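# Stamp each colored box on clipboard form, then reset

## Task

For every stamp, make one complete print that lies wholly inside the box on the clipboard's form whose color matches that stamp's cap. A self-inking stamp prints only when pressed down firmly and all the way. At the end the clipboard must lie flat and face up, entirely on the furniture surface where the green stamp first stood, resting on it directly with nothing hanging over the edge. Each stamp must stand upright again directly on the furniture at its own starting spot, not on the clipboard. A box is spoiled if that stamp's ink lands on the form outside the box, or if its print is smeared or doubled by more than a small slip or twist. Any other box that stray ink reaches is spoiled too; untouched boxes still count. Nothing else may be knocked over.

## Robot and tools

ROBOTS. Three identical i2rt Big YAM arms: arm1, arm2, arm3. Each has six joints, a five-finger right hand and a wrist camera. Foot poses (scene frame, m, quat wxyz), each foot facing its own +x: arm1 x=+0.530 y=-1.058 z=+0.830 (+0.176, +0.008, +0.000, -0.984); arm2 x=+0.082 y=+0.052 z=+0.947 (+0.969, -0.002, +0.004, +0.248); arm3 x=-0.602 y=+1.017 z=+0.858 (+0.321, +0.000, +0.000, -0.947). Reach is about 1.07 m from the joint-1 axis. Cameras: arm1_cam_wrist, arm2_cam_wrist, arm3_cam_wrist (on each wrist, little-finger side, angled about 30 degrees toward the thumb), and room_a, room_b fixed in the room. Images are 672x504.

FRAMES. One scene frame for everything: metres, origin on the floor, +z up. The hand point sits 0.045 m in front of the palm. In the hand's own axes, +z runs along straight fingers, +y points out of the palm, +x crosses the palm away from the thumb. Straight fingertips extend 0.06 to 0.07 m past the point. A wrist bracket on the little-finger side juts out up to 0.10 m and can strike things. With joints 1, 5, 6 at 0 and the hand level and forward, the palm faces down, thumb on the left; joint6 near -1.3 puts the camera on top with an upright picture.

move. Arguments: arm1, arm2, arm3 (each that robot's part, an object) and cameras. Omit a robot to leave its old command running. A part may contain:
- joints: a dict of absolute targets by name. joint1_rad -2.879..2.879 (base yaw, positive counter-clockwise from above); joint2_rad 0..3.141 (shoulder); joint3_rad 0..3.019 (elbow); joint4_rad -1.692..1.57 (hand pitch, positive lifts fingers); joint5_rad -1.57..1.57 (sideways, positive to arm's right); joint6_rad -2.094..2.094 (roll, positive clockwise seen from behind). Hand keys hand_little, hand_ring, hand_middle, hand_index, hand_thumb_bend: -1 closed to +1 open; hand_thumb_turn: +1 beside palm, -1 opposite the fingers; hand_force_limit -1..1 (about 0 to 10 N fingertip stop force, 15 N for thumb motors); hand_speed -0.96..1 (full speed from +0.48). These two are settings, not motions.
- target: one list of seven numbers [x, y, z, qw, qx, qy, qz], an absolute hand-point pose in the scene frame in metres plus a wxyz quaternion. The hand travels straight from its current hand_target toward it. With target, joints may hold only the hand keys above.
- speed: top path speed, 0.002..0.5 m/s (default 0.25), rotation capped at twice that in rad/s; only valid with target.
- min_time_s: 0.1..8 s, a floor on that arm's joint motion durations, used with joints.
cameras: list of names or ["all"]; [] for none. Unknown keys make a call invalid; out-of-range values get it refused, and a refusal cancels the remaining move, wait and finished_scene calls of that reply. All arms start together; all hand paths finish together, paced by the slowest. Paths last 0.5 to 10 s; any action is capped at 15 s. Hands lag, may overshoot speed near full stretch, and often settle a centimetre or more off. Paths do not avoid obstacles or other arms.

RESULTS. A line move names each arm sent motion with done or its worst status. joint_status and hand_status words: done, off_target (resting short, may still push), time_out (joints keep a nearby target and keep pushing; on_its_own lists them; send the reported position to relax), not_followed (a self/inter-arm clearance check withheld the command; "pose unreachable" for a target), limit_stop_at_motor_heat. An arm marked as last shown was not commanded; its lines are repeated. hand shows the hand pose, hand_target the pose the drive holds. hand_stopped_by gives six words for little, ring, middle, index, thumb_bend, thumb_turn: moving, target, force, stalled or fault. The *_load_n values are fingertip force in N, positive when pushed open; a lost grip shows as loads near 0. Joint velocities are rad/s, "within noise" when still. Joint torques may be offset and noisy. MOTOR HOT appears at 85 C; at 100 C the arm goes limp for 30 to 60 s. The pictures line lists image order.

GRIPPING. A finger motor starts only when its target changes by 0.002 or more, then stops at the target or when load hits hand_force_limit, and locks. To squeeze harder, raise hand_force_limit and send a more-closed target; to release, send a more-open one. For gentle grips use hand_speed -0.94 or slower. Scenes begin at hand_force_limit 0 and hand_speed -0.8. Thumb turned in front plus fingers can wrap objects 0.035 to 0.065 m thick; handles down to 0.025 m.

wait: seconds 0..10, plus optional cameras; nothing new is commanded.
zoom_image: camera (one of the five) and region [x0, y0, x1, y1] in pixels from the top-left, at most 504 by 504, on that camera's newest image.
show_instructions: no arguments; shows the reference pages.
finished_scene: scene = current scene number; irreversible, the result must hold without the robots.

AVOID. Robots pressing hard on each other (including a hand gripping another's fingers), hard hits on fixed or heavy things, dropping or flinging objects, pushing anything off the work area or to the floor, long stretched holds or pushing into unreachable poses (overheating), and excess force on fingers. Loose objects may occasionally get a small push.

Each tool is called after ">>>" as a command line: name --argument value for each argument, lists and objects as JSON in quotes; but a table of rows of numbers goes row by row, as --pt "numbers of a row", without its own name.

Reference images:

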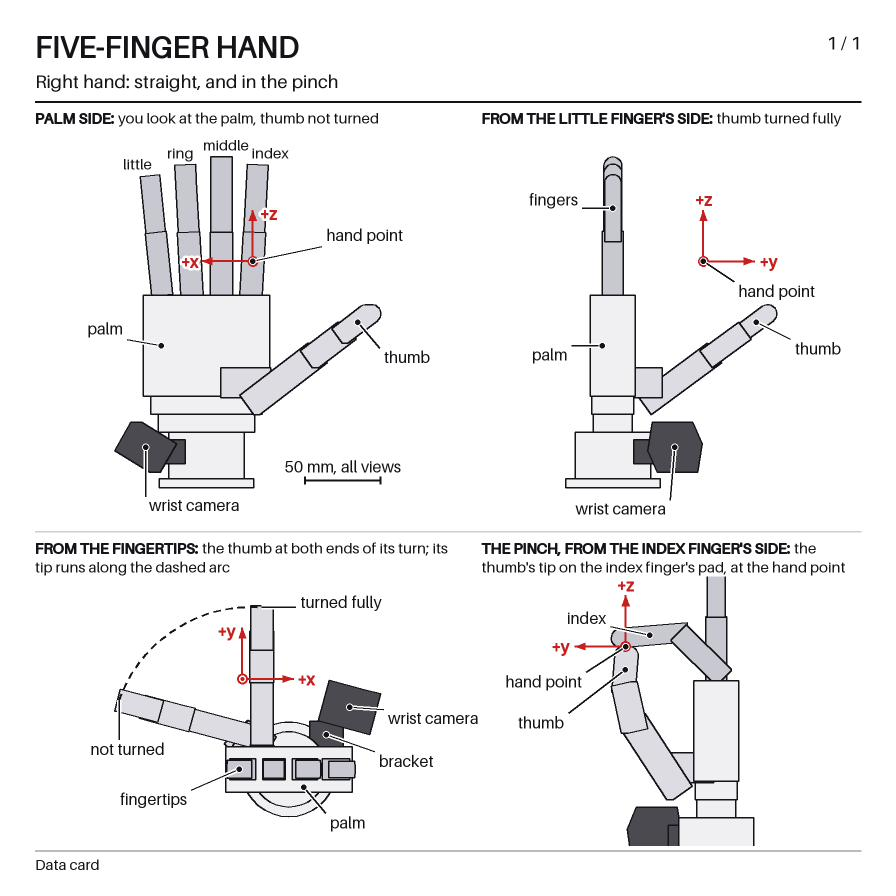

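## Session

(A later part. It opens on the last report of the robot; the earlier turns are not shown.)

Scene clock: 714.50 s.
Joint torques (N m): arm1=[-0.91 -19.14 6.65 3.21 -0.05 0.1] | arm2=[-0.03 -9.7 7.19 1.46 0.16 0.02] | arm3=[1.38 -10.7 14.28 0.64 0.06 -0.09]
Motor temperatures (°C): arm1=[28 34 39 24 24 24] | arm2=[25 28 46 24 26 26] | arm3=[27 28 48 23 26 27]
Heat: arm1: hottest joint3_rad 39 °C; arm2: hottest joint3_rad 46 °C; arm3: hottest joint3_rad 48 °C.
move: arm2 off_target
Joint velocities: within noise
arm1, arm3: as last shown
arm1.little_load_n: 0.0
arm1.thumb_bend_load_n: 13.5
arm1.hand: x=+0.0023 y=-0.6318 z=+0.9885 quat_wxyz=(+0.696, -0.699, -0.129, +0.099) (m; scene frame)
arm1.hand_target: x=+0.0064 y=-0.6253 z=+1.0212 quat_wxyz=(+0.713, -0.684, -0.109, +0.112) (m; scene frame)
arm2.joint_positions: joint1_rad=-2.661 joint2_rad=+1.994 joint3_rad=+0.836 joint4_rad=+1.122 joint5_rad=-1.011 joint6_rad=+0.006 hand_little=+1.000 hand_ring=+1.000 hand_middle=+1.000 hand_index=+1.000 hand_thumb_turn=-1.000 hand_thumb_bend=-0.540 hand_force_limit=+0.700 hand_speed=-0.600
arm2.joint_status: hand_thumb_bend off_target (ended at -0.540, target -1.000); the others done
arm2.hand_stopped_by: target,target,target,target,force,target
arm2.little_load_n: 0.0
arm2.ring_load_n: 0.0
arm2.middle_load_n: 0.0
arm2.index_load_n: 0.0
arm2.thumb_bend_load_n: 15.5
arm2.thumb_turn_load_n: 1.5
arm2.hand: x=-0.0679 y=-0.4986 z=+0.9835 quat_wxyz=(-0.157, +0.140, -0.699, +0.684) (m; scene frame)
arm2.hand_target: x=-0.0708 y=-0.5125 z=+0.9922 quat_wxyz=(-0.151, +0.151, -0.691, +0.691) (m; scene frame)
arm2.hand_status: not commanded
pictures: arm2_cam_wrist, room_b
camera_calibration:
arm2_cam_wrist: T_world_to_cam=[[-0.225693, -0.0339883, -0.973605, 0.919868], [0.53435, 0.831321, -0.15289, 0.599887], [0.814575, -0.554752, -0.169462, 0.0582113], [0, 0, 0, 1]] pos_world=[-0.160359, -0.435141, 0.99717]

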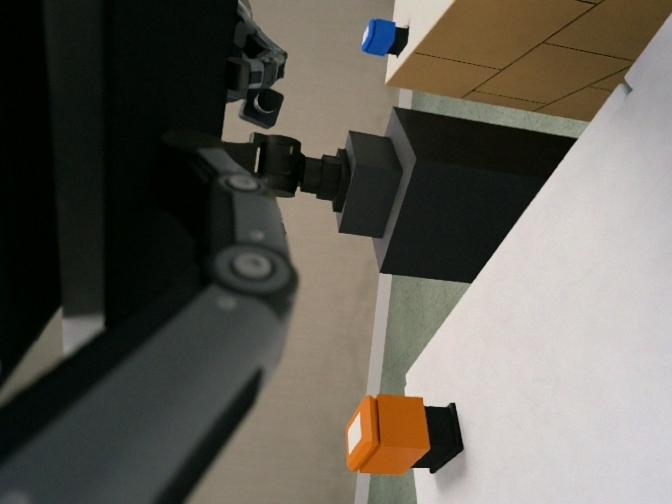

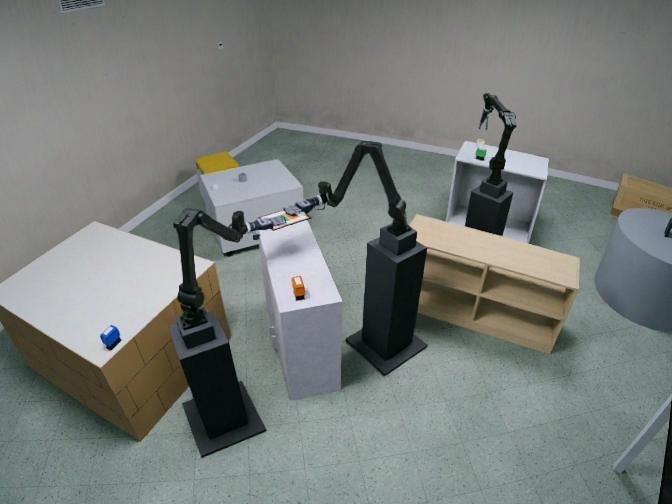

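>>> move --arm1 '{"joints": {"hand_thumb_bend": 1.0, "hand_speed": -0.5}}' --cameras '["room_b"]'

>>> zoom_image --camera "room_b" --region '[235, 185, 345, 245]'

Scene clock: 718.03 s.
Joint torques (N m): arm1=[-1.03 -18.14 6.83 2.8 -0.05 0.09] | arm2=[0.56 -10.75 6.99 1.39 0.14 0.04] | arm3=[1.38 -10.7 14.28 0.65 0.06 -0.09]
Motor temperatures (°C): arm1=[28 34 39 24 24 24] | arm2=[25 28 46 24 26 26] | arm3=[27 28 48 23 26 27]
Heat: arm1: hottest joint3_rad 39 °C; arm2: hottest joint3_rad 46 °C; arm3: hottest joint3_rad 48 °C.
move: arm1 done
Joint velocities: within noise
arm1.joint_positions: joint1_rad=-0.878 joint2_rad=+1.722 joint3_rad=+0.980 joint4_rad=+0.758 joint5_rad=+0.722 joint6_rad=-0.017 hand_little=+1.000 hand_ring=+1.000 hand_middle=+1.000 hand_index=+1.000 hand_thumb_turn=-1.000 hand_thumb_bend=+1.000 hand_force_limit=+0.800 hand_speed=-0.500
arm1.joint_status: all done
arm1.hand_stopped_by: target,target,target,target,target,target
arm1.little_load_n: 0.0
arm1.ring_load_n: 0.0
arm1.middle_load_n: 0.0
arm1.index_load_n: 0.0
arm1.thumb_bend_load_n: 0.0
arm1.thumb_turn_load_n: 0.0
arm1.hand: x=+0.0021 y=-0.6318 z=+1.0010 quat_wxyz=(+0.702, -0.694, -0.122, +0.106) (m; scene frame)
arm1.hand_target: x=+0.0064 y=-0.6253 z=+1.0213 quat_wxyz=(+0.713, -0.684, -0.109, +0.113) (m; scene frame)
arm1.hand_status: not commanded
arm2, arm3: as last shown
arm2.joint_positions: joint1_rad=-2.661 joint2_rad=+2.000 joint3_rad=+0.836 joint4_rad=+1.122 joint5_rad=-1.011 joint6_rad=+0.006 hand_little=+1.000 hand_ring=+1.000 hand_middle=+1.000 hand_index=+1.000 hand_thumb_turn=-1.000 hand_thumb_bend=-0.540 hand_force_limit=+0.700 hand_speed=-0.600
arm2.thumb_bend_load_n: 9.5
arm2.thumb_turn_load_n: 0.5
arm2.hand: x=-0.0678 y=-0.4982 z=+0.9805 quat_wxyz=(-0.158, +0.138, -0.700, +0.682) (m; scene frame)
arm2.hand_target: x=-0.0709 y=-0.5125 z=+0.9922 quat_wxyz=(-0.151, +0.151, -0.691, +0.691) (m; scene frame)
arm3.little_load_n: -0.5
pictures: room_b

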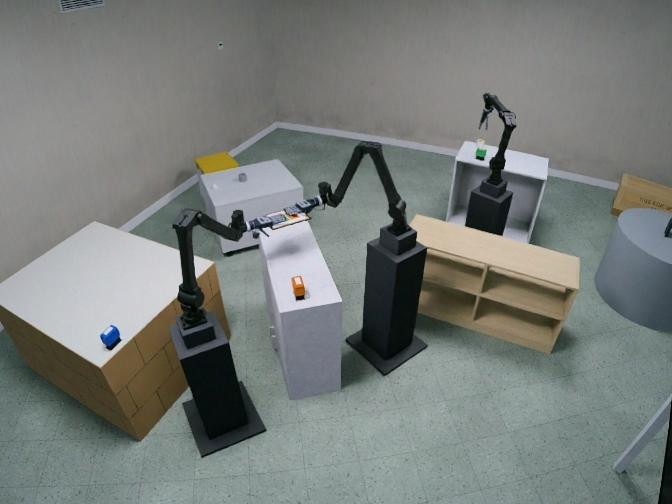

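Scaled by 4.582 from the camera's 672x504 image, which has a finer 960x720 frame.

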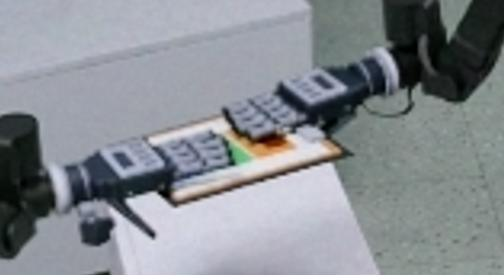

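>>> move --arm1 '{"target": [0.044, -0.737, 1.024, 0.713, -0.684, -0.109, 0.113], "speed": 0.15}' --cameras '["room_b", "room_a"]'

>>> zoom_image --camera "room_b" --region '[235, 185, 345, 245]'

Scene clock: 720.40 s.
Joint torques (N m): arm1=[1.08 -14.04 5.82 2.66 0.1 0.06] | arm2=[-0.09 -10.75 7.12 1.39 0.14 0] | arm3=[1.38 -10.7 14.28 0.64 0.06 -0.09]
Motor temperatures (°C): arm1=[28 34 39 24 24 24] | arm2=[25 27 46 24 26 26] | arm3=[27 28 48 23 26 27]
Heat: arm1: hottest joint3_rad 39 °C; arm2: hottest joint3_rad 46 °C; arm3: hottest joint3_rad 48 °C.
move: arm1 off_target
Joint velocities: within noise
arm1.joint_positions: joint1_rad=-0.718 joint2_rad=+1.535 joint3_rad=+0.753 joint4_rad=+0.819 joint5_rad=+0.900 joint6_rad=-0.028 hand_little=+1.000 hand_ring=+1.000 hand_middle=+1.000 hand_index=+1.000 hand_thumb_turn=-1.000 hand_thumb_bend=+1.000 hand_force_limit=+0.800 hand_speed=-0.500
arm1.joint_status: not commanded
arm1.hand_stopped_by: target,target,target,target,target,target
arm1.little_load_n: 0.0
arm1.ring_load_n: 0.0
arm1.middle_load_n: 0.0
arm1.index_load_n: 0.0
arm1.thumb_bend_load_n: 0.0
arm1.thumb_turn_load_n: 0.0
arm1.hand: x=+0.0451 y=-0.7306 z=+1.0115 quat_wxyz=(+0.707, -0.691, -0.112, +0.104) (m; scene frame)
arm1.hand_target: x=+0.0439 y=-0.7368 z=+1.0240 quat_wxyz=(+0.713, -0.684, -0.109, +0.113) (m; scene frame)
arm1.hand_status: off_target (0.014 m and 1.6 deg from the pose sent, 0.116 m and 2.3 deg at the start)
arm2, arm3: as last shown
arm2.thumb_bend_load_n: 10.0
arm2.thumb_turn_load_n: 1.0
arm3.little_load_n: 0.0
pictures: room_a, room_b

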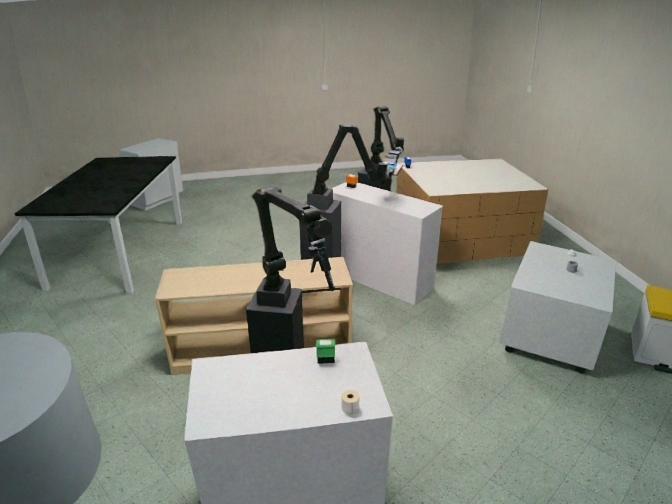

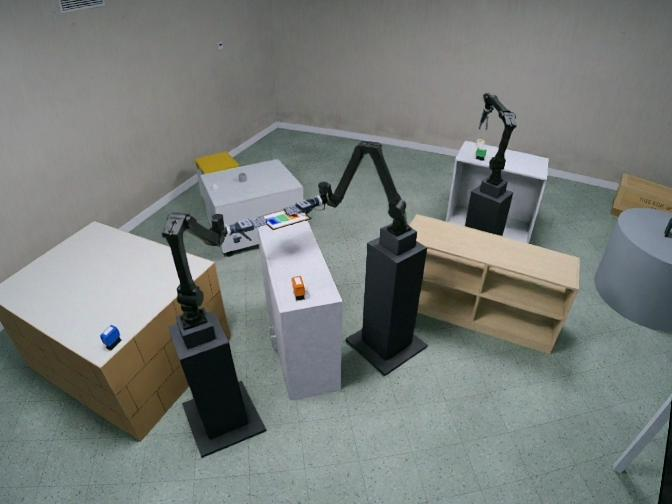

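Scaled by 4.582 from the camera's 672x504 image, which has a finer 960x720 frame.

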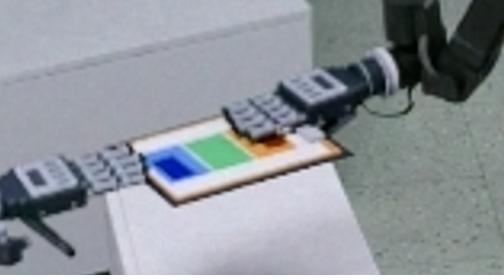

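>>> move --arm2 '{"target": [-0.060, -0.470, 1.17, -0.1507, 0.1507, -0.6909, 0.6909], "speed": 0.12}' --arm1 '{"target": [0.08, -0.86, 1.06, 0.713, -0.684, -0.109, 0.113], "speed": 0.2}' --cameras '["room_b"]'

>>> zoom_image --camera "room_b" --region '[235, 165, 345, 225]'

Scene clock: 727.77 s.
Joint torques (N m): arm1=[1.14 -10.11 6.16 1.32 0.06 0.09] | arm2=[-2.02 -9.88 9.13 1.42 -0.23 -0.01] | arm3=[1.38 -10.7 14.28 0.64 0.06 -0.09]
Motor temperatures (°C): arm1=[28 33 38 24 24 24] | arm2=[25 28 45 24 26 26] | arm3=[27 28 48 23 26 27]
Heat: arm1: hottest joint3_rad 38 °C; arm2: hottest joint3_rad 45 °C; arm3: hottest joint3_rad 48 °C.
move: arm1 done; arm2 off_target
Joint velocities: within noise
arm1.joint_positions: joint1_rad=-0.426 joint2_rad=+1.302 joint3_rad=+0.631 joint4_rad=+0.789 joint5_rad=+1.192 joint6_rad=-0.085 hand_little=+1.000 hand_ring=+1.000 hand_middle=+1.000 hand_index=+1.000 hand_thumb_turn=-1.000 hand_thumb_bend=+1.000 hand_force_limit=+0.800 hand_speed=-0.500
arm1.joint_status: not commanded
arm1.hand_stopped_by: target,target,target,target,target,target
arm1.little_load_n: 0.0
arm1.ring_load_n: 0.0
arm1.middle_load_n: -0.5
arm1.index_load_n: 0.0
arm1.thumb_bend_load_n: 0.0
arm1.thumb_turn_load_n: 0.0
arm1.hand: x=+0.0779 y=-0.8542 z=+1.0566 quat_wxyz=(+0.713, -0.685, -0.102, +0.112) (m; scene frame)
arm1.hand_target: x=+0.0799 y=-0.8599 z=+1.0600 quat_wxyz=(+0.713, -0.684, -0.109, +0.113) (m; scene frame)
arm1.hand_status: done (0.007 m and 0.8 deg from the pose sent, 0.143 m and 1.6 deg at the start)
arm2.joint_positions: joint1_rad=-2.670 joint2_rad=+1.526 joint3_rad=+0.816 joint4_rad=+0.651 joint5_rad=-1.036 joint6_rad=+0.006 hand_little=+1.000 hand_ring=+1.000 hand_middle=+1.000 hand_index=+1.000 hand_thumb_turn=-1.000 hand_thumb_bend=-0.540 hand_force_limit=+0.700 hand_speed=-0.600
arm2.joint_status: not commanded
arm2.hand_stopped_by: target,target,target,target,force,target
arm2.little_load_n: 0.0
arm2.ring_load_n: 0.0
arm2.middle_load_n: 0.0
arm2.index_load_n: -0.5
arm2.thumb_bend_load_n: 9.5
arm2.thumb_turn_load_n: 1.0
arm2.hand: x=-0.0499 y=-0.4673 z=+1.1446 quat_wxyz=(-0.169, +0.139, -0.703, +0.677) (m; scene frame)
arm2.hand_target: x=-0.0596 y=-0.4696 z=+1.1699 quat_wxyz=(-0.151, +0.151, -0.691, +0.691) (m; scene frame)
arm2.hand_status: off_target (0.027 m and 3.3 deg from the pose sent, 0.192 m and 2.2 deg at the start)
arm3: as last shown
pictures: room_b

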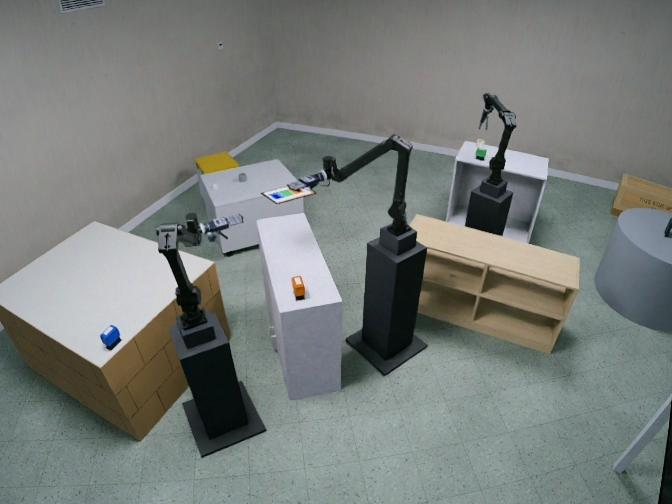

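Scaled by 4.582 from the camera's 672x504 image, which has a finer 960x720 frame.

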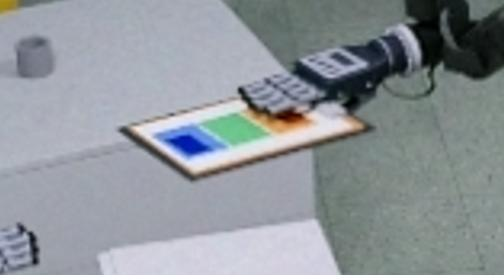

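>>> move --arm2 '{"joints": {"joint1_rad": 1.265, "joint5_rad": -1.12}, "min_time_s": 6.5}' --arm1 '{"joints": {"joint1_rad": -0.05, "joint2_rad": 0.95, "joint5_rad": 0.5}, "min_time_s": 2.5}' --cameras '["room_b", "room_a"]'

>>> zoom_image --camera "room_a" --region '[240, 130, 360, 220]'

Scene clock: 736.63 s.
Joint torques (N m): arm1=[1.14 -5.89 7.65 1.62 -0.34 0.08] | arm2=[-0.79 -9.99 8.99 1.4 -0.11 0.01] | arm3=[1.38 -10.7 14.28 0.64 0.06 -0.09]
Motor temperatures (°C): arm1=[28 33 39 24 24 24] | arm2=[25 28 45 24 26 26] | arm3=[27 28 48 23 26 27]
Heat: arm1: hottest joint3_rad 39 °C; arm2: hottest joint3_rad 45 °C; arm3: hottest joint3_rad 48 °C.
move: arm1 done; arm2 done
Joint velocities: within noise
arm1.joint_positions: joint1_rad=-0.062 joint2_rad=+0.964 joint3_rad=+0.631 joint4_rad=+0.789 joint5_rad=+0.503 joint6_rad=-0.086 hand_little=+1.000 hand_ring=+1.000 hand_middle=+1.000 hand_index=+1.000 hand_thumb_turn=-1.000 hand_thumb_bend=+1.000 hand_force_limit=+0.800 hand_speed=-0.500
arm1.joint_status: all done
arm1.hand_stopped_by: target,target,target,target,target,target
arm1.little_load_n: 0.0
arm1.ring_load_n: 0.0
arm1.middle_load_n: 0.0
arm1.index_load_n: 0.0
arm1.thumb_bend_load_n: 0.0
arm1.thumb_turn_load_n: 0.0
arm1.hand: x=+0.0421 y=-1.1284 z=+1.2337 quat_wxyz=(+0.619, -0.466, -0.311, +0.551) (m; scene frame)
arm1.hand_target: x=+0.0464 y=-1.1331 z=+1.2341 quat_wxyz=(+0.618, -0.462, -0.317, +0.551) (m; scene frame)
arm1.hand_status: not commanded
arm2.joint_positions: joint1_rad=+1.266 joint2_rad=+1.526 joint3_rad=+0.816 joint4_rad=+0.651 joint5_rad=-1.118 joint6_rad=+0.006 hand_little=+1.000 hand_ring=+1.000 hand_middle=+1.000 hand_index=+1.000 hand_thumb_turn=-1.000 hand_thumb_bend=-0.540 hand_force_limit=+0.700 hand_speed=-0.600
arm2.joint_status: all done
arm2.hand_stopped_by: target,target,target,target,force,target
arm2.little_load_n: 0.0
arm2.ring_load_n: 0.0
arm2.middle_load_n: 0.0
arm2.index_load_n: 0.0
arm2.thumb_bend_load_n: 10.0
arm2.thumb_turn_load_n: 1.0
arm2.hand: x=-0.1968 y=+0.4963 z=+1.1408 quat_wxyz=(-0.539, +0.580, +0.418, -0.446) (m; scene frame)
arm2.hand_target: x=-0.1974 y=+0.5022 z=+1.1650 quat_wxyz=(-0.557, +0.562, +0.428, -0.437) (m; scene frame)
arm2.hand_status: not commanded
arm3: as last shown
pictures: room_a, room_b

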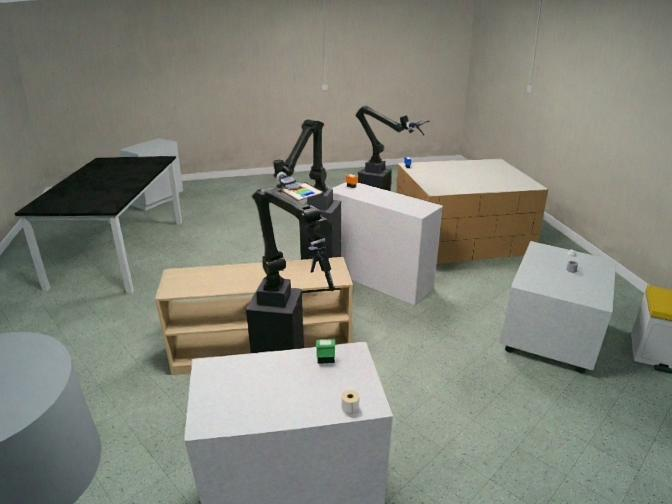

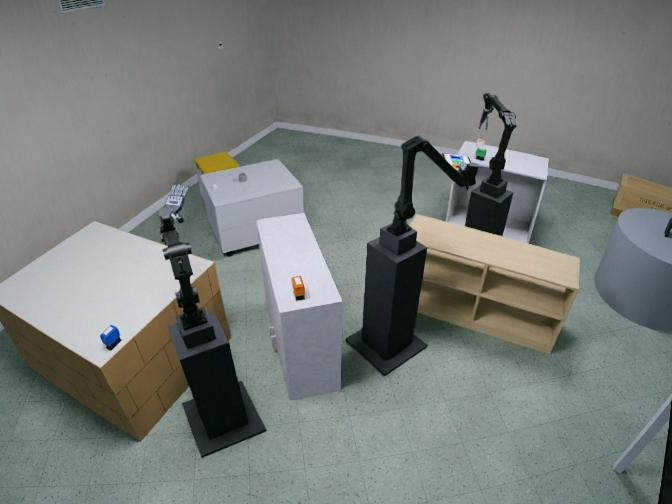

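Scaled by 4.200 from the camera's 672x504 image, which has a finer 960x720 frame.

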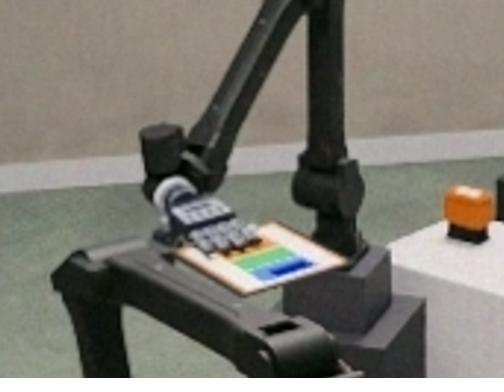

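>>> move --arm2 '{"target": [-0.184, 0.5145, 1.058, 0.574, -0.545, -0.4505, 0.413], "speed": 0.08}' --arm3 '{"joints": {"joint1_rad": 0.6, "joint2_rad": 1.238, "joint3_rad": 0.8, "joint4_rad": 0.44, "joint5_rad": -1.2, "joint6_rad": 0, "hand_thumb_turn": -1}, "min_time_s": 2.5}' --cameras '["room_b", "room_a", "arm3_cam_wrist"]'

Scene clock: 747.30 s.
Joint torques (N m): arm1=[0.79 -6.18 7.65 1.59 -0.3 0.04] | arm2=[-1.26 -8.94 5.81 2.63 -0.26 0.05] | arm3=[1.03 -10.4 9.25 1.37 -0.19 0.1]
Motor temperatures (°C): arm1=[28 32 39 24 25 24] | arm2=[25 28 45 24 26 26] | arm3=[27 28 48 23 26 27]
Heat: arm1: hottest joint3_rad 39 °C; arm2: hottest joint3_rad 45 °C; arm3: hottest joint3_rad 48 °C.
move: arm2 off_target; arm3 done
Joint velocities: within noise
arm1: as last shown
arm2.joint_positions: joint1_rad=+1.248 joint2_rad=+1.746 joint3_rad=+0.769 joint4_rad=+0.929 joint5_rad=-1.144 joint6_rad=-0.085 hand_little=+1.000 hand_ring=+1.000 hand_middle=+1.000 hand_index=+1.000 hand_thumb_turn=-1.000 hand_thumb_bend=-0.540 hand_force_limit=+0.700 hand_speed=-0.600
arm2.joint_status: not commanded
arm2.hand_stopped_by: target,target,target,target,force,target
arm2.little_load_n: 0.0
arm2.ring_load_n: -0.5
arm2.middle_load_n: 0.0
arm2.index_load_n: 0.0
arm2.thumb_bend_load_n: 10.5
arm2.thumb_turn_load_n: 1.0
arm2.hand: x=-0.1895 y=+0.5077 z=+1.0519 quat_wxyz=(-0.561, +0.555, +0.447, -0.422) (m; scene frame)
arm2.hand_target: x=-0.1840 y=+0.5144 z=+1.0580 quat_wxyz=(-0.574, +0.545, +0.451, -0.413) (m; scene frame)
arm2.hand_status: off_target (0.011 m and 2.1 deg from the pose sent, 0.086 m and 7.8 deg at the start)
arm3.joint_positions: joint1_rad=+0.594 joint2_rad=+1.252 joint3_rad=+0.803 joint4_rad=+0.426 joint5_rad=-1.198 joint6_rad=-0.013 hand_little=+1.000 hand_ring=+1.000 hand_middle=+1.000 hand_index=+1.000 hand_thumb_turn=-1.000 hand_thumb_bend=+1.000 hand_force_limit=+0.000 hand_speed=-0.800
arm3.joint_status: all done
arm3.hand_stopped_by: target,target,target,target,target,target
arm3.little_load_n: 0.0
arm3.ring_load_n: 0.0
arm3.middle_load_n: 0.0
arm3.index_load_n: 0.0
arm3.thumb_bend_load_n: 0.0
arm3.thumb_turn_load_n: 0.0
arm3.hand: x=-0.5558 y=+0.5509 z=+1.1400 quat_wxyz=(-0.301, +0.298, -0.645, +0.636) (m; scene frame)
arm3.hand_target: x=-0.5519 y=+0.5540 z=+1.1466 quat_wxyz=(-0.301, +0.302, -0.639, +0.640) (m; scene frame)
arm3.hand_status: not commanded
pictures: arm3_cam_wrist, room_a, room_b
camera_calibration:
arm3_cam_wrist: T_world_to_cam=[[-0.224233, -0.226435, -0.947864, 1.07322], [0.117152, 0.959315, -0.256885, -0.170541], [0.967468, -0.168646, -0.188583, 0.95813], [0, 0, 0, 1]] pos_world=[-0.66633, 0.568202, 1.15414]

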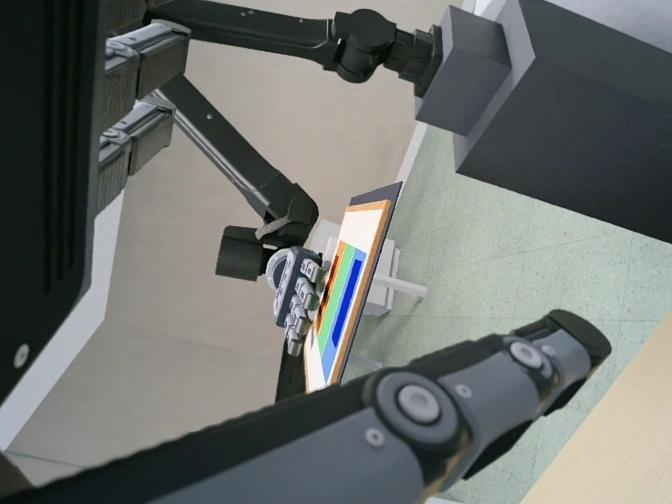

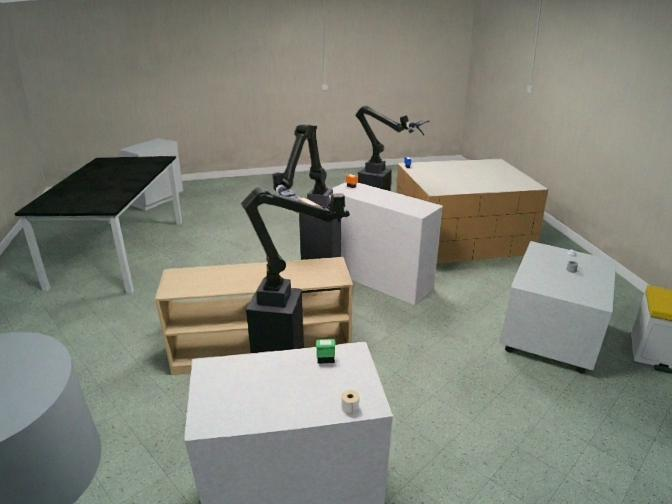

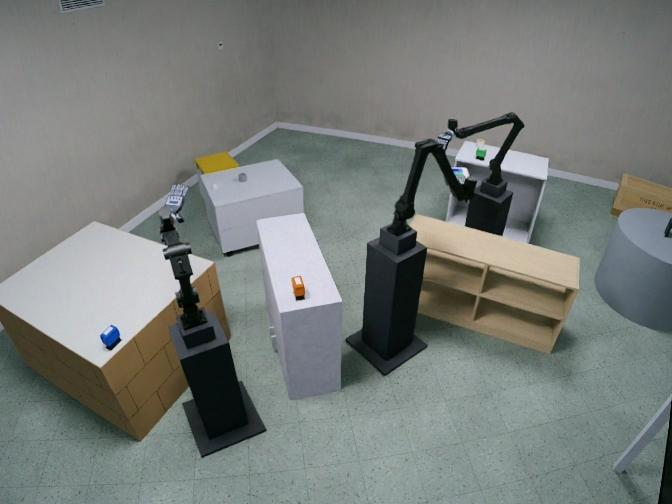

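>>> zoom_image --camera "arm3_cam_wrist" --region '[260, 160, 440, 400]'

Scaled by 2.100 from the camera's 672x504 image, which has a finer 960x720 frame.

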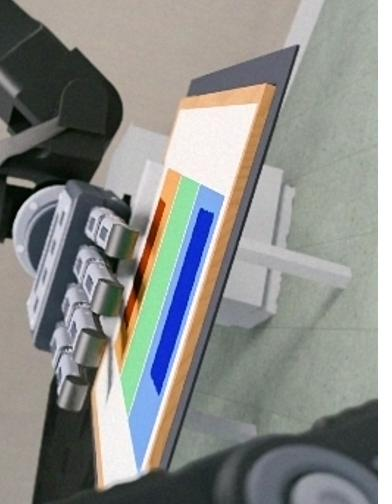

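>>> move --arm3 '{"target": [-0.446, 0.586, 1.055, -0.4219, 0.4604, -0.5758, 0.5276], "speed": 0.1}' --cameras '["room_b", "room_a", "arm3_cam_wrist"]'

Scene clock: 760.00 s.
Joint torques (N m): arm1=[1.14 -5.77 7.68 1.54 -0.34 0.07] | arm2=[-1.55 -8.82 5.83 2.58 -0.26 0.03] | arm3=[1.49 -9.7 12.46 0.36 -0.52 -0.15]
Motor temperatures (°C): arm1=[28 32 39 24 25 24] | arm2=[25 28 44 24 27 26] | arm3=[27 28 47 23 26 27]
Heat: arm1: hottest joint3_rad 39 °C; arm2: hottest joint3_rad 44 °C; arm3: hottest joint3_rad 47 °C.
move: arm3 off_target
Joint velocities: within noise
arm1, arm2: as last shown
arm2.ring_load_n: 0.0
arm3.joint_positions: joint1_rad=+0.824 joint2_rad=+1.409 joint3_rad=+0.822 joint4_rad=+0.016 joint5_rad=-1.407 joint6_rad=-0.530 hand_little=+1.000 hand_ring=+1.000 hand_middle=+1.000 hand_index=+1.000 hand_thumb_turn=-1.000 hand_thumb_bend=+1.000 hand_force_limit=+0.000 hand_speed=-0.800
arm3.joint_status: not commanded
arm3.hand_stopped_by: target,target,target,target,target,target
arm3.little_load_n: 0.0
arm3.ring_load_n: 0.0
arm3.middle_load_n: -0.5
arm3.index_load_n: 0.0
arm3.thumb_bend_load_n: 0.0
arm3.thumb_turn_load_n: 0.5
arm3.hand: x=-0.4492 y=+0.5993 z=+1.0455 quat_wxyz=(-0.428, +0.448, -0.586, +0.522) (m; scene frame)
arm3.hand_target: x=-0.4461 y=+0.5867 z=+1.0551 quat_wxyz=(-0.422, +0.460, -0.576, +0.528) (m; scene frame)
arm3.hand_status: off_target (0.017 m and 2.1 deg from the pose sent, 0.143 m and 27.6 deg at the start)
pictures: arm3_cam_wrist, room_a, room_b
camera_calibration:
arm3_cam_wrist: T_world_to_cam=[[-0.167249, -0.261705, -0.950546, 1.06811], [-0.340443, 0.920153, -0.193435, -0.502176], [0.925271, 0.291255, -0.24299, 0.60766], [0, 0, 0, 1]] pos_world=[-0.554573, 0.564622, 1.0658]

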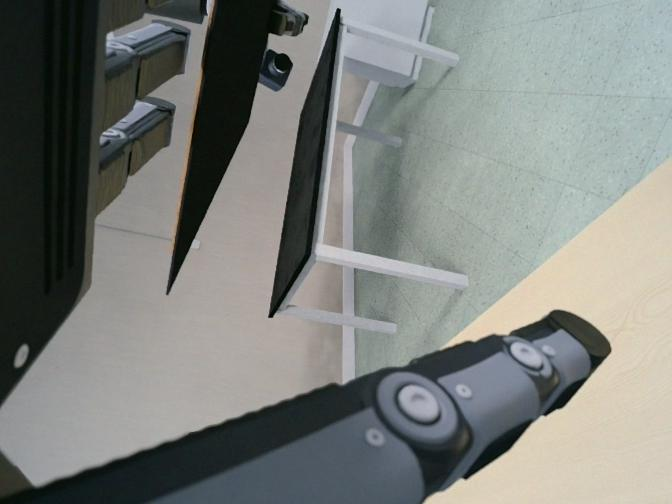

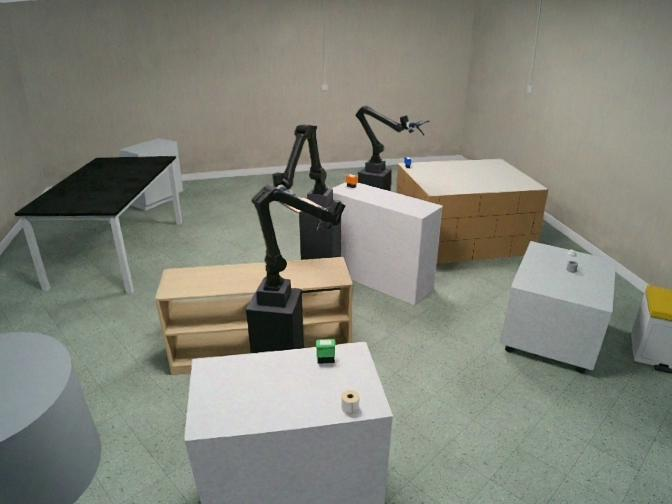

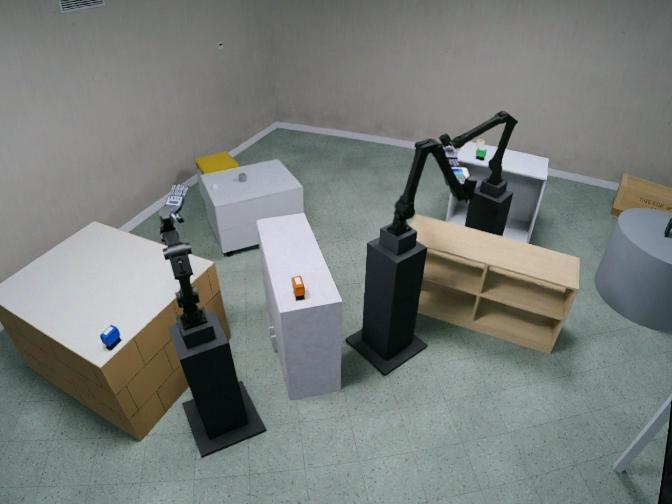

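>>> move --arm3 '{"target": [-0.371, 0.560, 1.050, -0.4219, 0.4604, -0.5758, 0.5276], "speed": 0.06}' --cameras '["room_b", "room_a", "arm3_cam_wrist"]'

>>> zoom_image --camera "room_a" --region '[250, 170, 360, 250]'

>>> zoom_image --camera "room_b" --region '[430, 130, 510, 190]'

Scene clock: 766.03 s.
Joint torques (N m): arm1=[0.62 -6.24 7.65 1.48 -0.33 0.04] | arm2=[-2.14 -8.88 5.87 2.61 -0.25 0.07] | arm3=[1.32 -10.46 12.19 1.36 -0.22 0.12]
Motor temperatures (°C): arm1=[28 32 39 24 25 24] | arm2=[25 28 44 24 27 26] | arm3=[27 28 48 23 26 27]
Heat: arm1: hottest joint3_rad 39 °C; arm2: hottest joint3_rad 44 °C; arm3: hottest joint3_rad 48 °C.
move: arm3 off_target
Joint velocities: within noise
arm1, arm2: as last shown
arm2.ring_load_n: -0.5
arm3.joint_positions: joint1_rad=+0.999 joint2_rad=+1.487 joint3_rad=+0.843 joint4_rad=+0.330 joint5_rad=-1.249 joint6_rad=-0.280 hand_little=+1.000 hand_ring=+1.000 hand_middle=+1.000 hand_index=+1.000 hand_thumb_turn=-1.000 hand_thumb_bend=+1.000 hand_force_limit=+0.000 hand_speed=-0.800
arm3.joint_status: not commanded
arm3.hand_stopped_by: target,target,target,target,target,target
arm3.little_load_n: 0.0
arm3.ring_load_n: -0.5
arm3.middle_load_n: 0.0
arm3.index_load_n: 0.0
arm3.thumb_bend_load_n: 0.0
arm3.thumb_turn_load_n: 0.0
arm3.hand: x=-0.3767 y=+0.5737 z=+1.0410 quat_wxyz=(-0.423, +0.456, -0.584, +0.521) (m; scene frame)
arm3.hand_target: x=-0.3713 y=+0.5606 z=+1.0501 quat_wxyz=(-0.422, +0.461, -0.576, +0.528) (m; scene frame)
arm3.hand_status: off_target (0.017 m and 1.2 deg from the pose sent, 0.088 m and 2.1 deg at the start)
pictures: arm3_cam_wrist, room_a, room_b
camera_calibration:
arm3_cam_wrist: T_world_to_cam=[[-0.17755, -0.275951, -0.94463, 1.06738], [-0.350268, 0.914744, -0.201385, -0.44717], [0.919667, 0.295118, -0.25907, 0.559327], [0, 0, 0, 1]] pos_world=[-0.48151, 0.538525, 1.06313]

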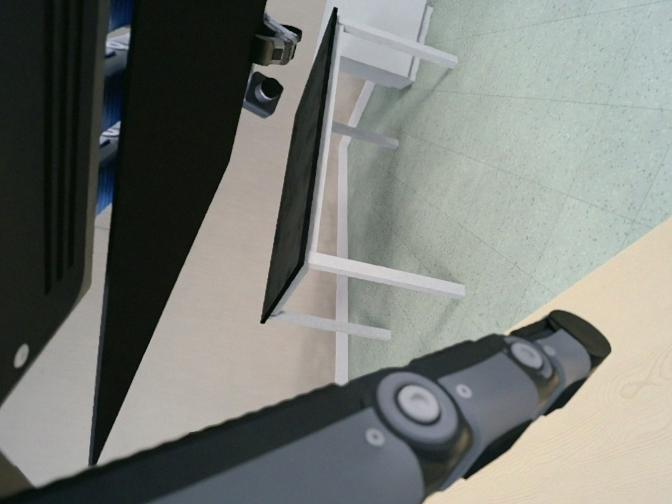

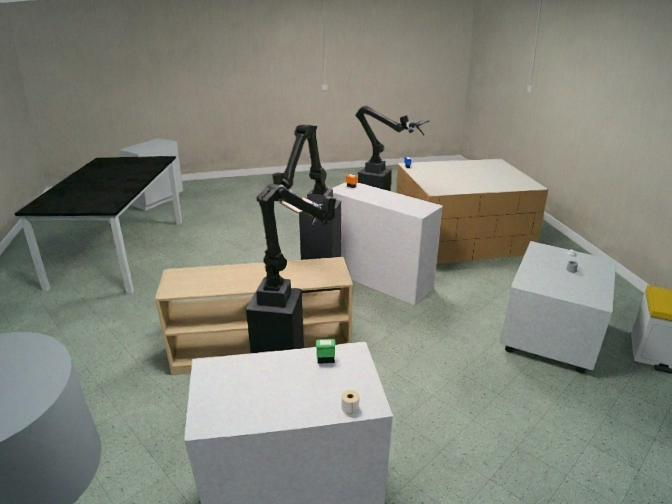

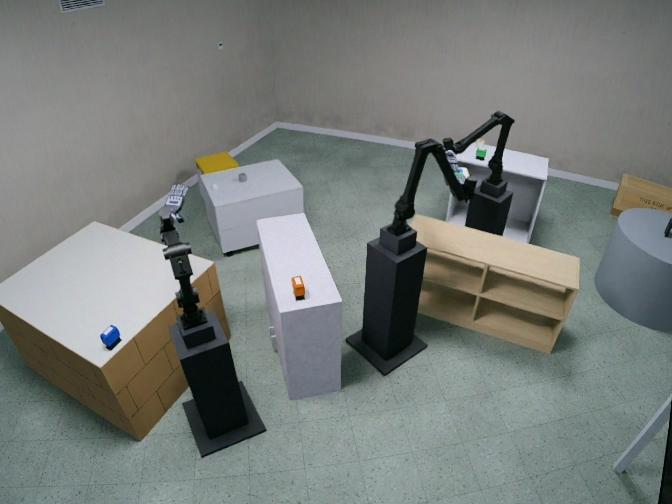

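Scaled by 4.582 from the camera's 672x504 image, which has a finer 960x720 frame.

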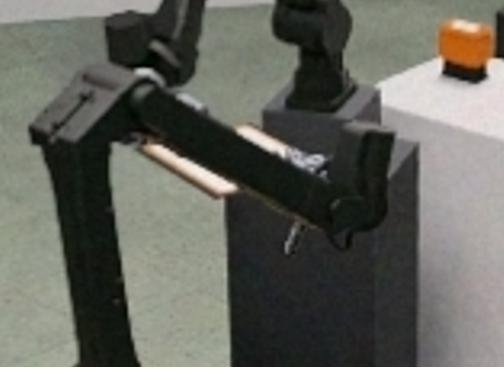

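Scaled by 6.300 from the camera's 672x504 image, which has a finer 960x720 frame.

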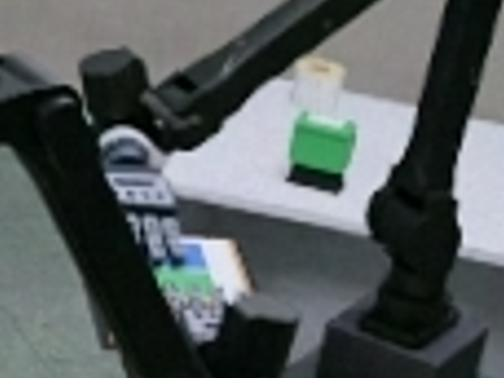

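>>> move --arm3 '{"target": [-0.342, 0.547, 1.048, -0.4219, 0.4604, -0.5758, 0.5276], "speed": 0.06}' --cameras '["arm3_cam_wrist"]'

>>> zoom_image --camera "arm3_cam_wrist" --region '[0, 0, 300, 480]'

Scene clock: 768.50 s.
Joint torques (N m): arm1=[1.2 -6.07 7.61 1.54 -0.33 0.08] | arm2=[-0.67 -8.7 6.17 2.54 -0.09 0.03] | arm3=[2.49 -10.81 12.66 1.4 -0.05 0.11]
Motor temperatures (°C): arm1=[28 31 39 24 25 24] | arm2=[25 28 44 24 27 26] | arm3=[27 28 48 23 26 27]
Heat: arm1: hottest joint3_rad 39 °C; arm2: hottest joint3_rad 44 °C; arm3: hottest joint3_rad 48 °C.
move: arm3 off_target
Joint velocities: within noise
arm1, arm2: as last shown
arm1.ring_load_n: -0.5
arm2.joint_positions: joint1_rad=+1.234 joint2_rad=+1.746 joint3_rad=+0.765 joint4_rad=+0.929 joint5_rad=-1.148 joint6_rad=-0.085 hand_little=+1.000 hand_ring=+1.000 hand_middle=+1.000 hand_index=+1.000 hand_thumb_turn=-1.000 hand_thumb_bend=-0.540 hand_force_limit=+0.700 hand_speed=-0.600
arm2.ring_load_n: 0.0
arm2.thumb_bend_load_n: 9.5
arm2.thumb_turn_load_n: 1.5
arm2.hand: x=-0.1832 y=+0.5091 z=+1.0506 quat_wxyz=(-0.562, +0.558, +0.444, -0.420) (m; scene frame)
arm2.hand_target: x=-0.1839 y=+0.5143 z=+1.0579 quat_wxyz=(-0.574, +0.545, +0.451, -0.413) (m; scene frame)
arm3.joint_positions: joint1_rad=+1.045 joint2_rad=+1.529 joint3_rad=+0.874 joint4_rad=+0.380 joint5_rad=-1.195 joint6_rad=-0.235 hand_little=+1.000 hand_ring=+1.000 hand_middle=+1.000 hand_index=+1.000 hand_thumb_turn=-1.000 hand_thumb_bend=+1.000 hand_force_limit=+0.000 hand_speed=-0.800
arm3.joint_status: not commanded
arm3.hand_stopped_by: target,target,target,target,target,target
arm3.little_load_n: 0.0
arm3.ring_load_n: 0.0
arm3.middle_load_n: 0.0
arm3.index_load_n: 0.0
arm3.thumb_bend_load_n: 0.0
arm3.thumb_turn_load_n: 0.5
arm3.hand: x=-0.3555 y=+0.5597 z=+1.0383 quat_wxyz=(-0.421, +0.453, -0.587, +0.522) (m; scene frame)
arm3.hand_target: x=-0.3425 y=+0.5480 z=+1.0482 quat_wxyz=(-0.422, +0.460, -0.576, +0.528) (m; scene frame)
arm3.hand_status: off_target (0.021 m and 1.7 deg from the pose sent, 0.044 m and 1.2 deg at the start)
pictures: arm3_cam_wrist
camera_calibration:
arm3_cam_wrist: T_world_to_cam=[[-0.18176, -0.270551, -0.945392, 1.06099], [-0.340457, 0.919259, -0.197617, -0.430445], [0.922525, 0.285946, -0.259196, 0.549567], [0, 0, 0, 1]] pos_world=[-0.46069, 0.525597, 1.06044]

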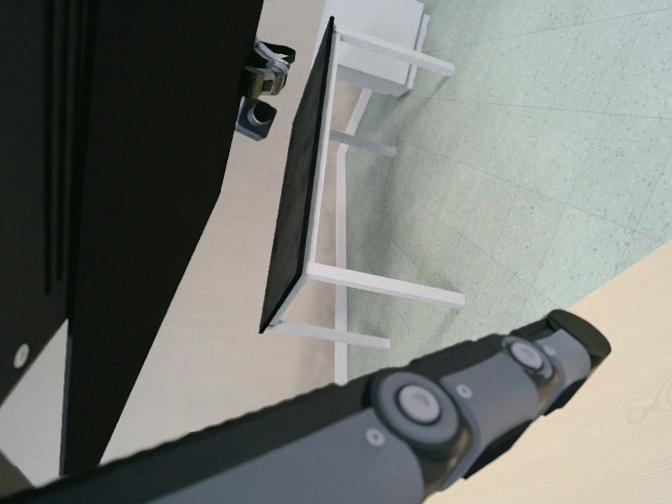

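Scaled by 1.050 from the camera's 672x504 image, which has a finer 960x720 frame.

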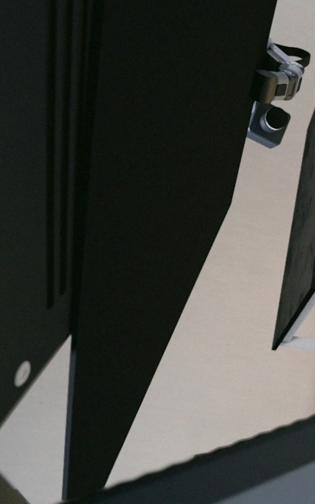

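>>> move --arm3 '{"target": [-0.342, 0.547, 1.056, -0.4219, 0.4604, -0.5758, 0.5276], "speed": 0.06}'

>>> move --arm3 '{"target": [-0.328, 0.546, 1.054, -0.4219, 0.4604, -0.5758, 0.5276], "speed": 0.06}' --cameras '["arm3_cam_wrist", "room_b"]'

>>> zoom_image --camera "room_b" --region '[430, 130, 510, 190]'

Scene clock: 771.57 s.
Joint torques (N m): arm1=[0.97 -6.18 7.62 1.55 -0.33 0.08] | arm2=[-0.67 -8.88 6.09 2.37 -0.07 0] | arm3=[2.49 -11.93 12.7 0.73 -0.08 0.11]
Motor temperatures (°C): arm1=[28 31 40 24 25 24] | arm2=[25 29 44 24 27 26] | arm3=[27 28 48 23 26 27]
Heat: arm1: hottest joint3_rad 40 °C; arm2: hottest joint3_rad 44 °C; arm3: hottest joint3_rad 48 °C.
move: arm3 off_target
Joint velocities: within noise
arm1, arm2: as last shown
arm1.ring_load_n: 0.0
arm2.joint_positions: joint1_rad=+1.233 joint2_rad=+1.746 joint3_rad=+0.765 joint4_rad=+0.929 joint5_rad=-1.148 joint6_rad=-0.085 hand_little=+1.000 hand_ring=+1.000 hand_middle=+1.000 hand_index=+1.000 hand_thumb_turn=-1.000 hand_thumb_bend=-0.541 hand_force_limit=+0.700 hand_speed=-0.600
arm2.thumb_bend_load_n: 7.5
arm2.thumb_turn_load_n: 1.0
arm2.hand: x=-0.1827 y=+0.5094 z=+1.0506 quat_wxyz=(-0.562, +0.558, +0.444, -0.419) (m; scene frame)
arm3.joint_positions: joint1_rad=+1.045 joint2_rad=+1.529 joint3_rad=+0.883 joint4_rad=+0.380 joint5_rad=-1.194 joint6_rad=-0.232 hand_little=+1.000 hand_ring=+1.000 hand_middle=+1.000 hand_index=+1.000 hand_thumb_turn=-1.000 hand_thumb_bend=+1.000 hand_force_limit=+0.000 hand_speed=-0.800
arm3.joint_status: not commanded
arm3.hand_stopped_by: target,target,target,target,target,target
arm3.little_load_n: 0.0
arm3.ring_load_n: 0.0
arm3.middle_load_n: 0.5
arm3.index_load_n: 0.0
arm3.thumb_bend_load_n: 0.0
arm3.thumb_turn_load_n: 0.0
arm3.hand: x=-0.3551 y=+0.5567 z=+1.0422 quat_wxyz=(-0.420, +0.453, -0.585, +0.525) (m; scene frame)
arm3.hand_target: x=-0.3425 y=+0.5480 z=+1.0561 quat_wxyz=(-0.422, +0.460, -0.576, +0.528) (m; scene frame)
arm3.hand_status: off_target (0.021 m and 1.4 deg from the pose sent, 0.026 m and 1.7 deg at the start)
pictures: none

Scene clock: 772.53 s.
Joint torques (N m): arm1=[1.08 -6.3 7.64 1.47 -0.33 0.07] | arm2=[0.44 -8.53 6.17 2.58 -0.1 0.04] | arm3=[3.6 -11.05 13.03 1.46 -0.06 0.12]
Motor temperatures (°C): arm1=[28 31 40 24 25 24] | arm2=[25 29 43 24 27 26] | arm3=[27 28 48 23 26 27]
Heat: arm1: hottest joint3_rad 40 °C; arm2: hottest joint3_rad 43 °C; arm3: hottest joint3_rad 48 °C.
move: arm3 off_target
Joint velocities: within noise
arm1, arm2: as last shown
arm2.joint_positions: joint1_rad=+1.221 joint2_rad=+1.746 joint3_rad=+0.765 joint4_rad=+0.929 joint5_rad=-1.148 joint6_rad=-0.085 hand_little=+1.000 hand_ring=+1.000 hand_middle=+1.000 hand_index=+1.000 hand_thumb_turn=-1.000 hand_thumb_bend=-0.541 hand_force_limit=+0.700 hand_speed=-0.600
arm2.thumb_bend_load_n: 7.0
arm2.hand: x=-0.1771 y=+0.5127 z=+1.0505 quat_wxyz=(-0.564, +0.561, +0.440, -0.416) (m; scene frame)
arm2.hand_target: x=-0.1840 y=+0.5143 z=+1.0579 quat_wxyz=(-0.574, +0.545, +0.451, -0.413) (m; scene frame)
arm3.joint_positions: joint1_rad=+1.060 joint2_rad=+1.529 joint3_rad=+0.883 joint4_rad=+0.381 joint5_rad=-1.166 joint6_rad=-0.218 hand_little=+1.000 hand_ring=+1.000 hand_middle=+1.000 hand_index=+1.000 hand_thumb_turn=-1.000 hand_thumb_bend=+1.000 hand_force_limit=+0.000 hand_speed=-0.800
arm3.joint_status: not commanded
arm3.hand_stopped_by: target,target,target,target,target,target
arm3.little_load_n: 0.0
arm3.ring_load_n: 0.0
arm3.middle_load_n: 0.0
arm3.index_load_n: 0.0
arm3.thumb_bend_load_n: 0.0
arm3.thumb_turn_load_n: 0.0
arm3.hand: x=-0.3486 y=+0.5562 z=+1.0414 quat_wxyz=(-0.418, +0.448, -0.592, +0.523) (m; scene frame)
arm3.hand_target: x=-0.3286 y=+0.5476 z=+1.0541 quat_wxyz=(-0.422, +0.460, -0.576, +0.528) (m; scene frame)
arm3.hand_status: off_target (0.026 m and 2.4 deg from the pose sent, 0.031 m and 1.4 deg at the start)
pictures: arm3_cam_wrist, room_b
camera_calibration:
arm3_cam_wrist: T_world_to_cam=[[-0.187304, -0.263377, -0.946335, 1.05924], [-0.328219, 0.924796, -0.19242, -0.428423], [0.925845, 0.274564, -0.259663, 0.552954], [0, 0, 0, 1]] pos_world=[-0.454167, 0.523362, 1.06354]

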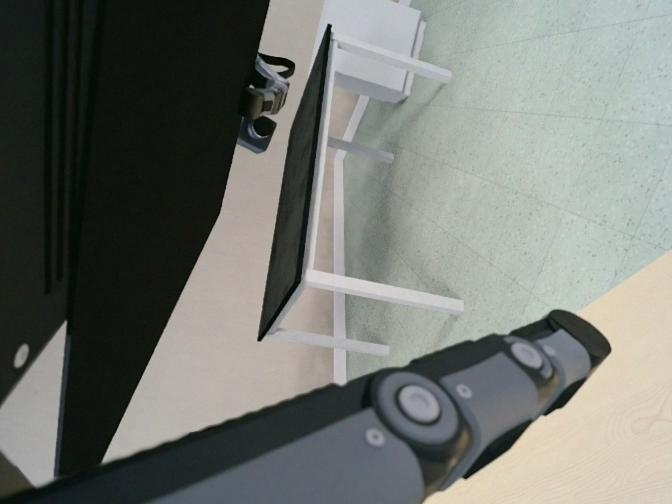

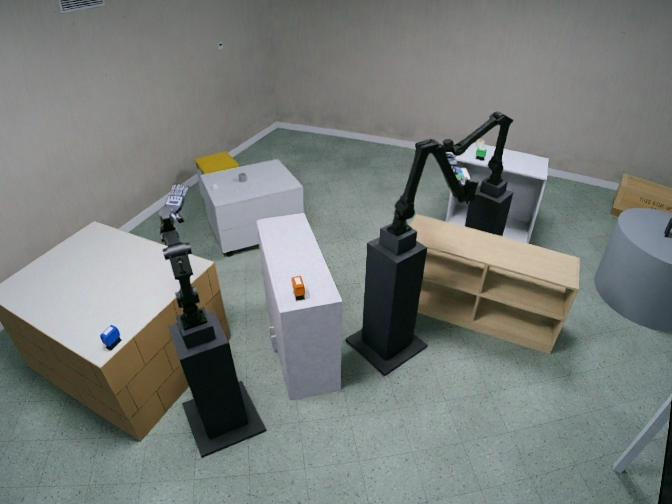

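Scaled by 6.300 from the camera's 672x504 image, which has a finer 960x720 frame.

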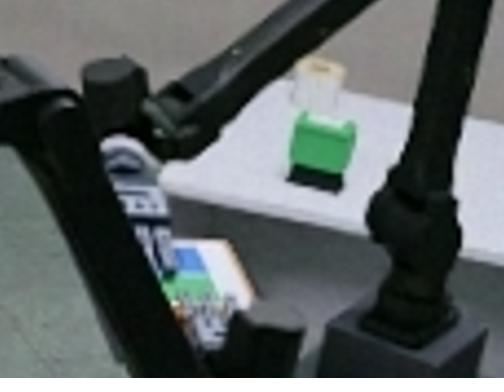

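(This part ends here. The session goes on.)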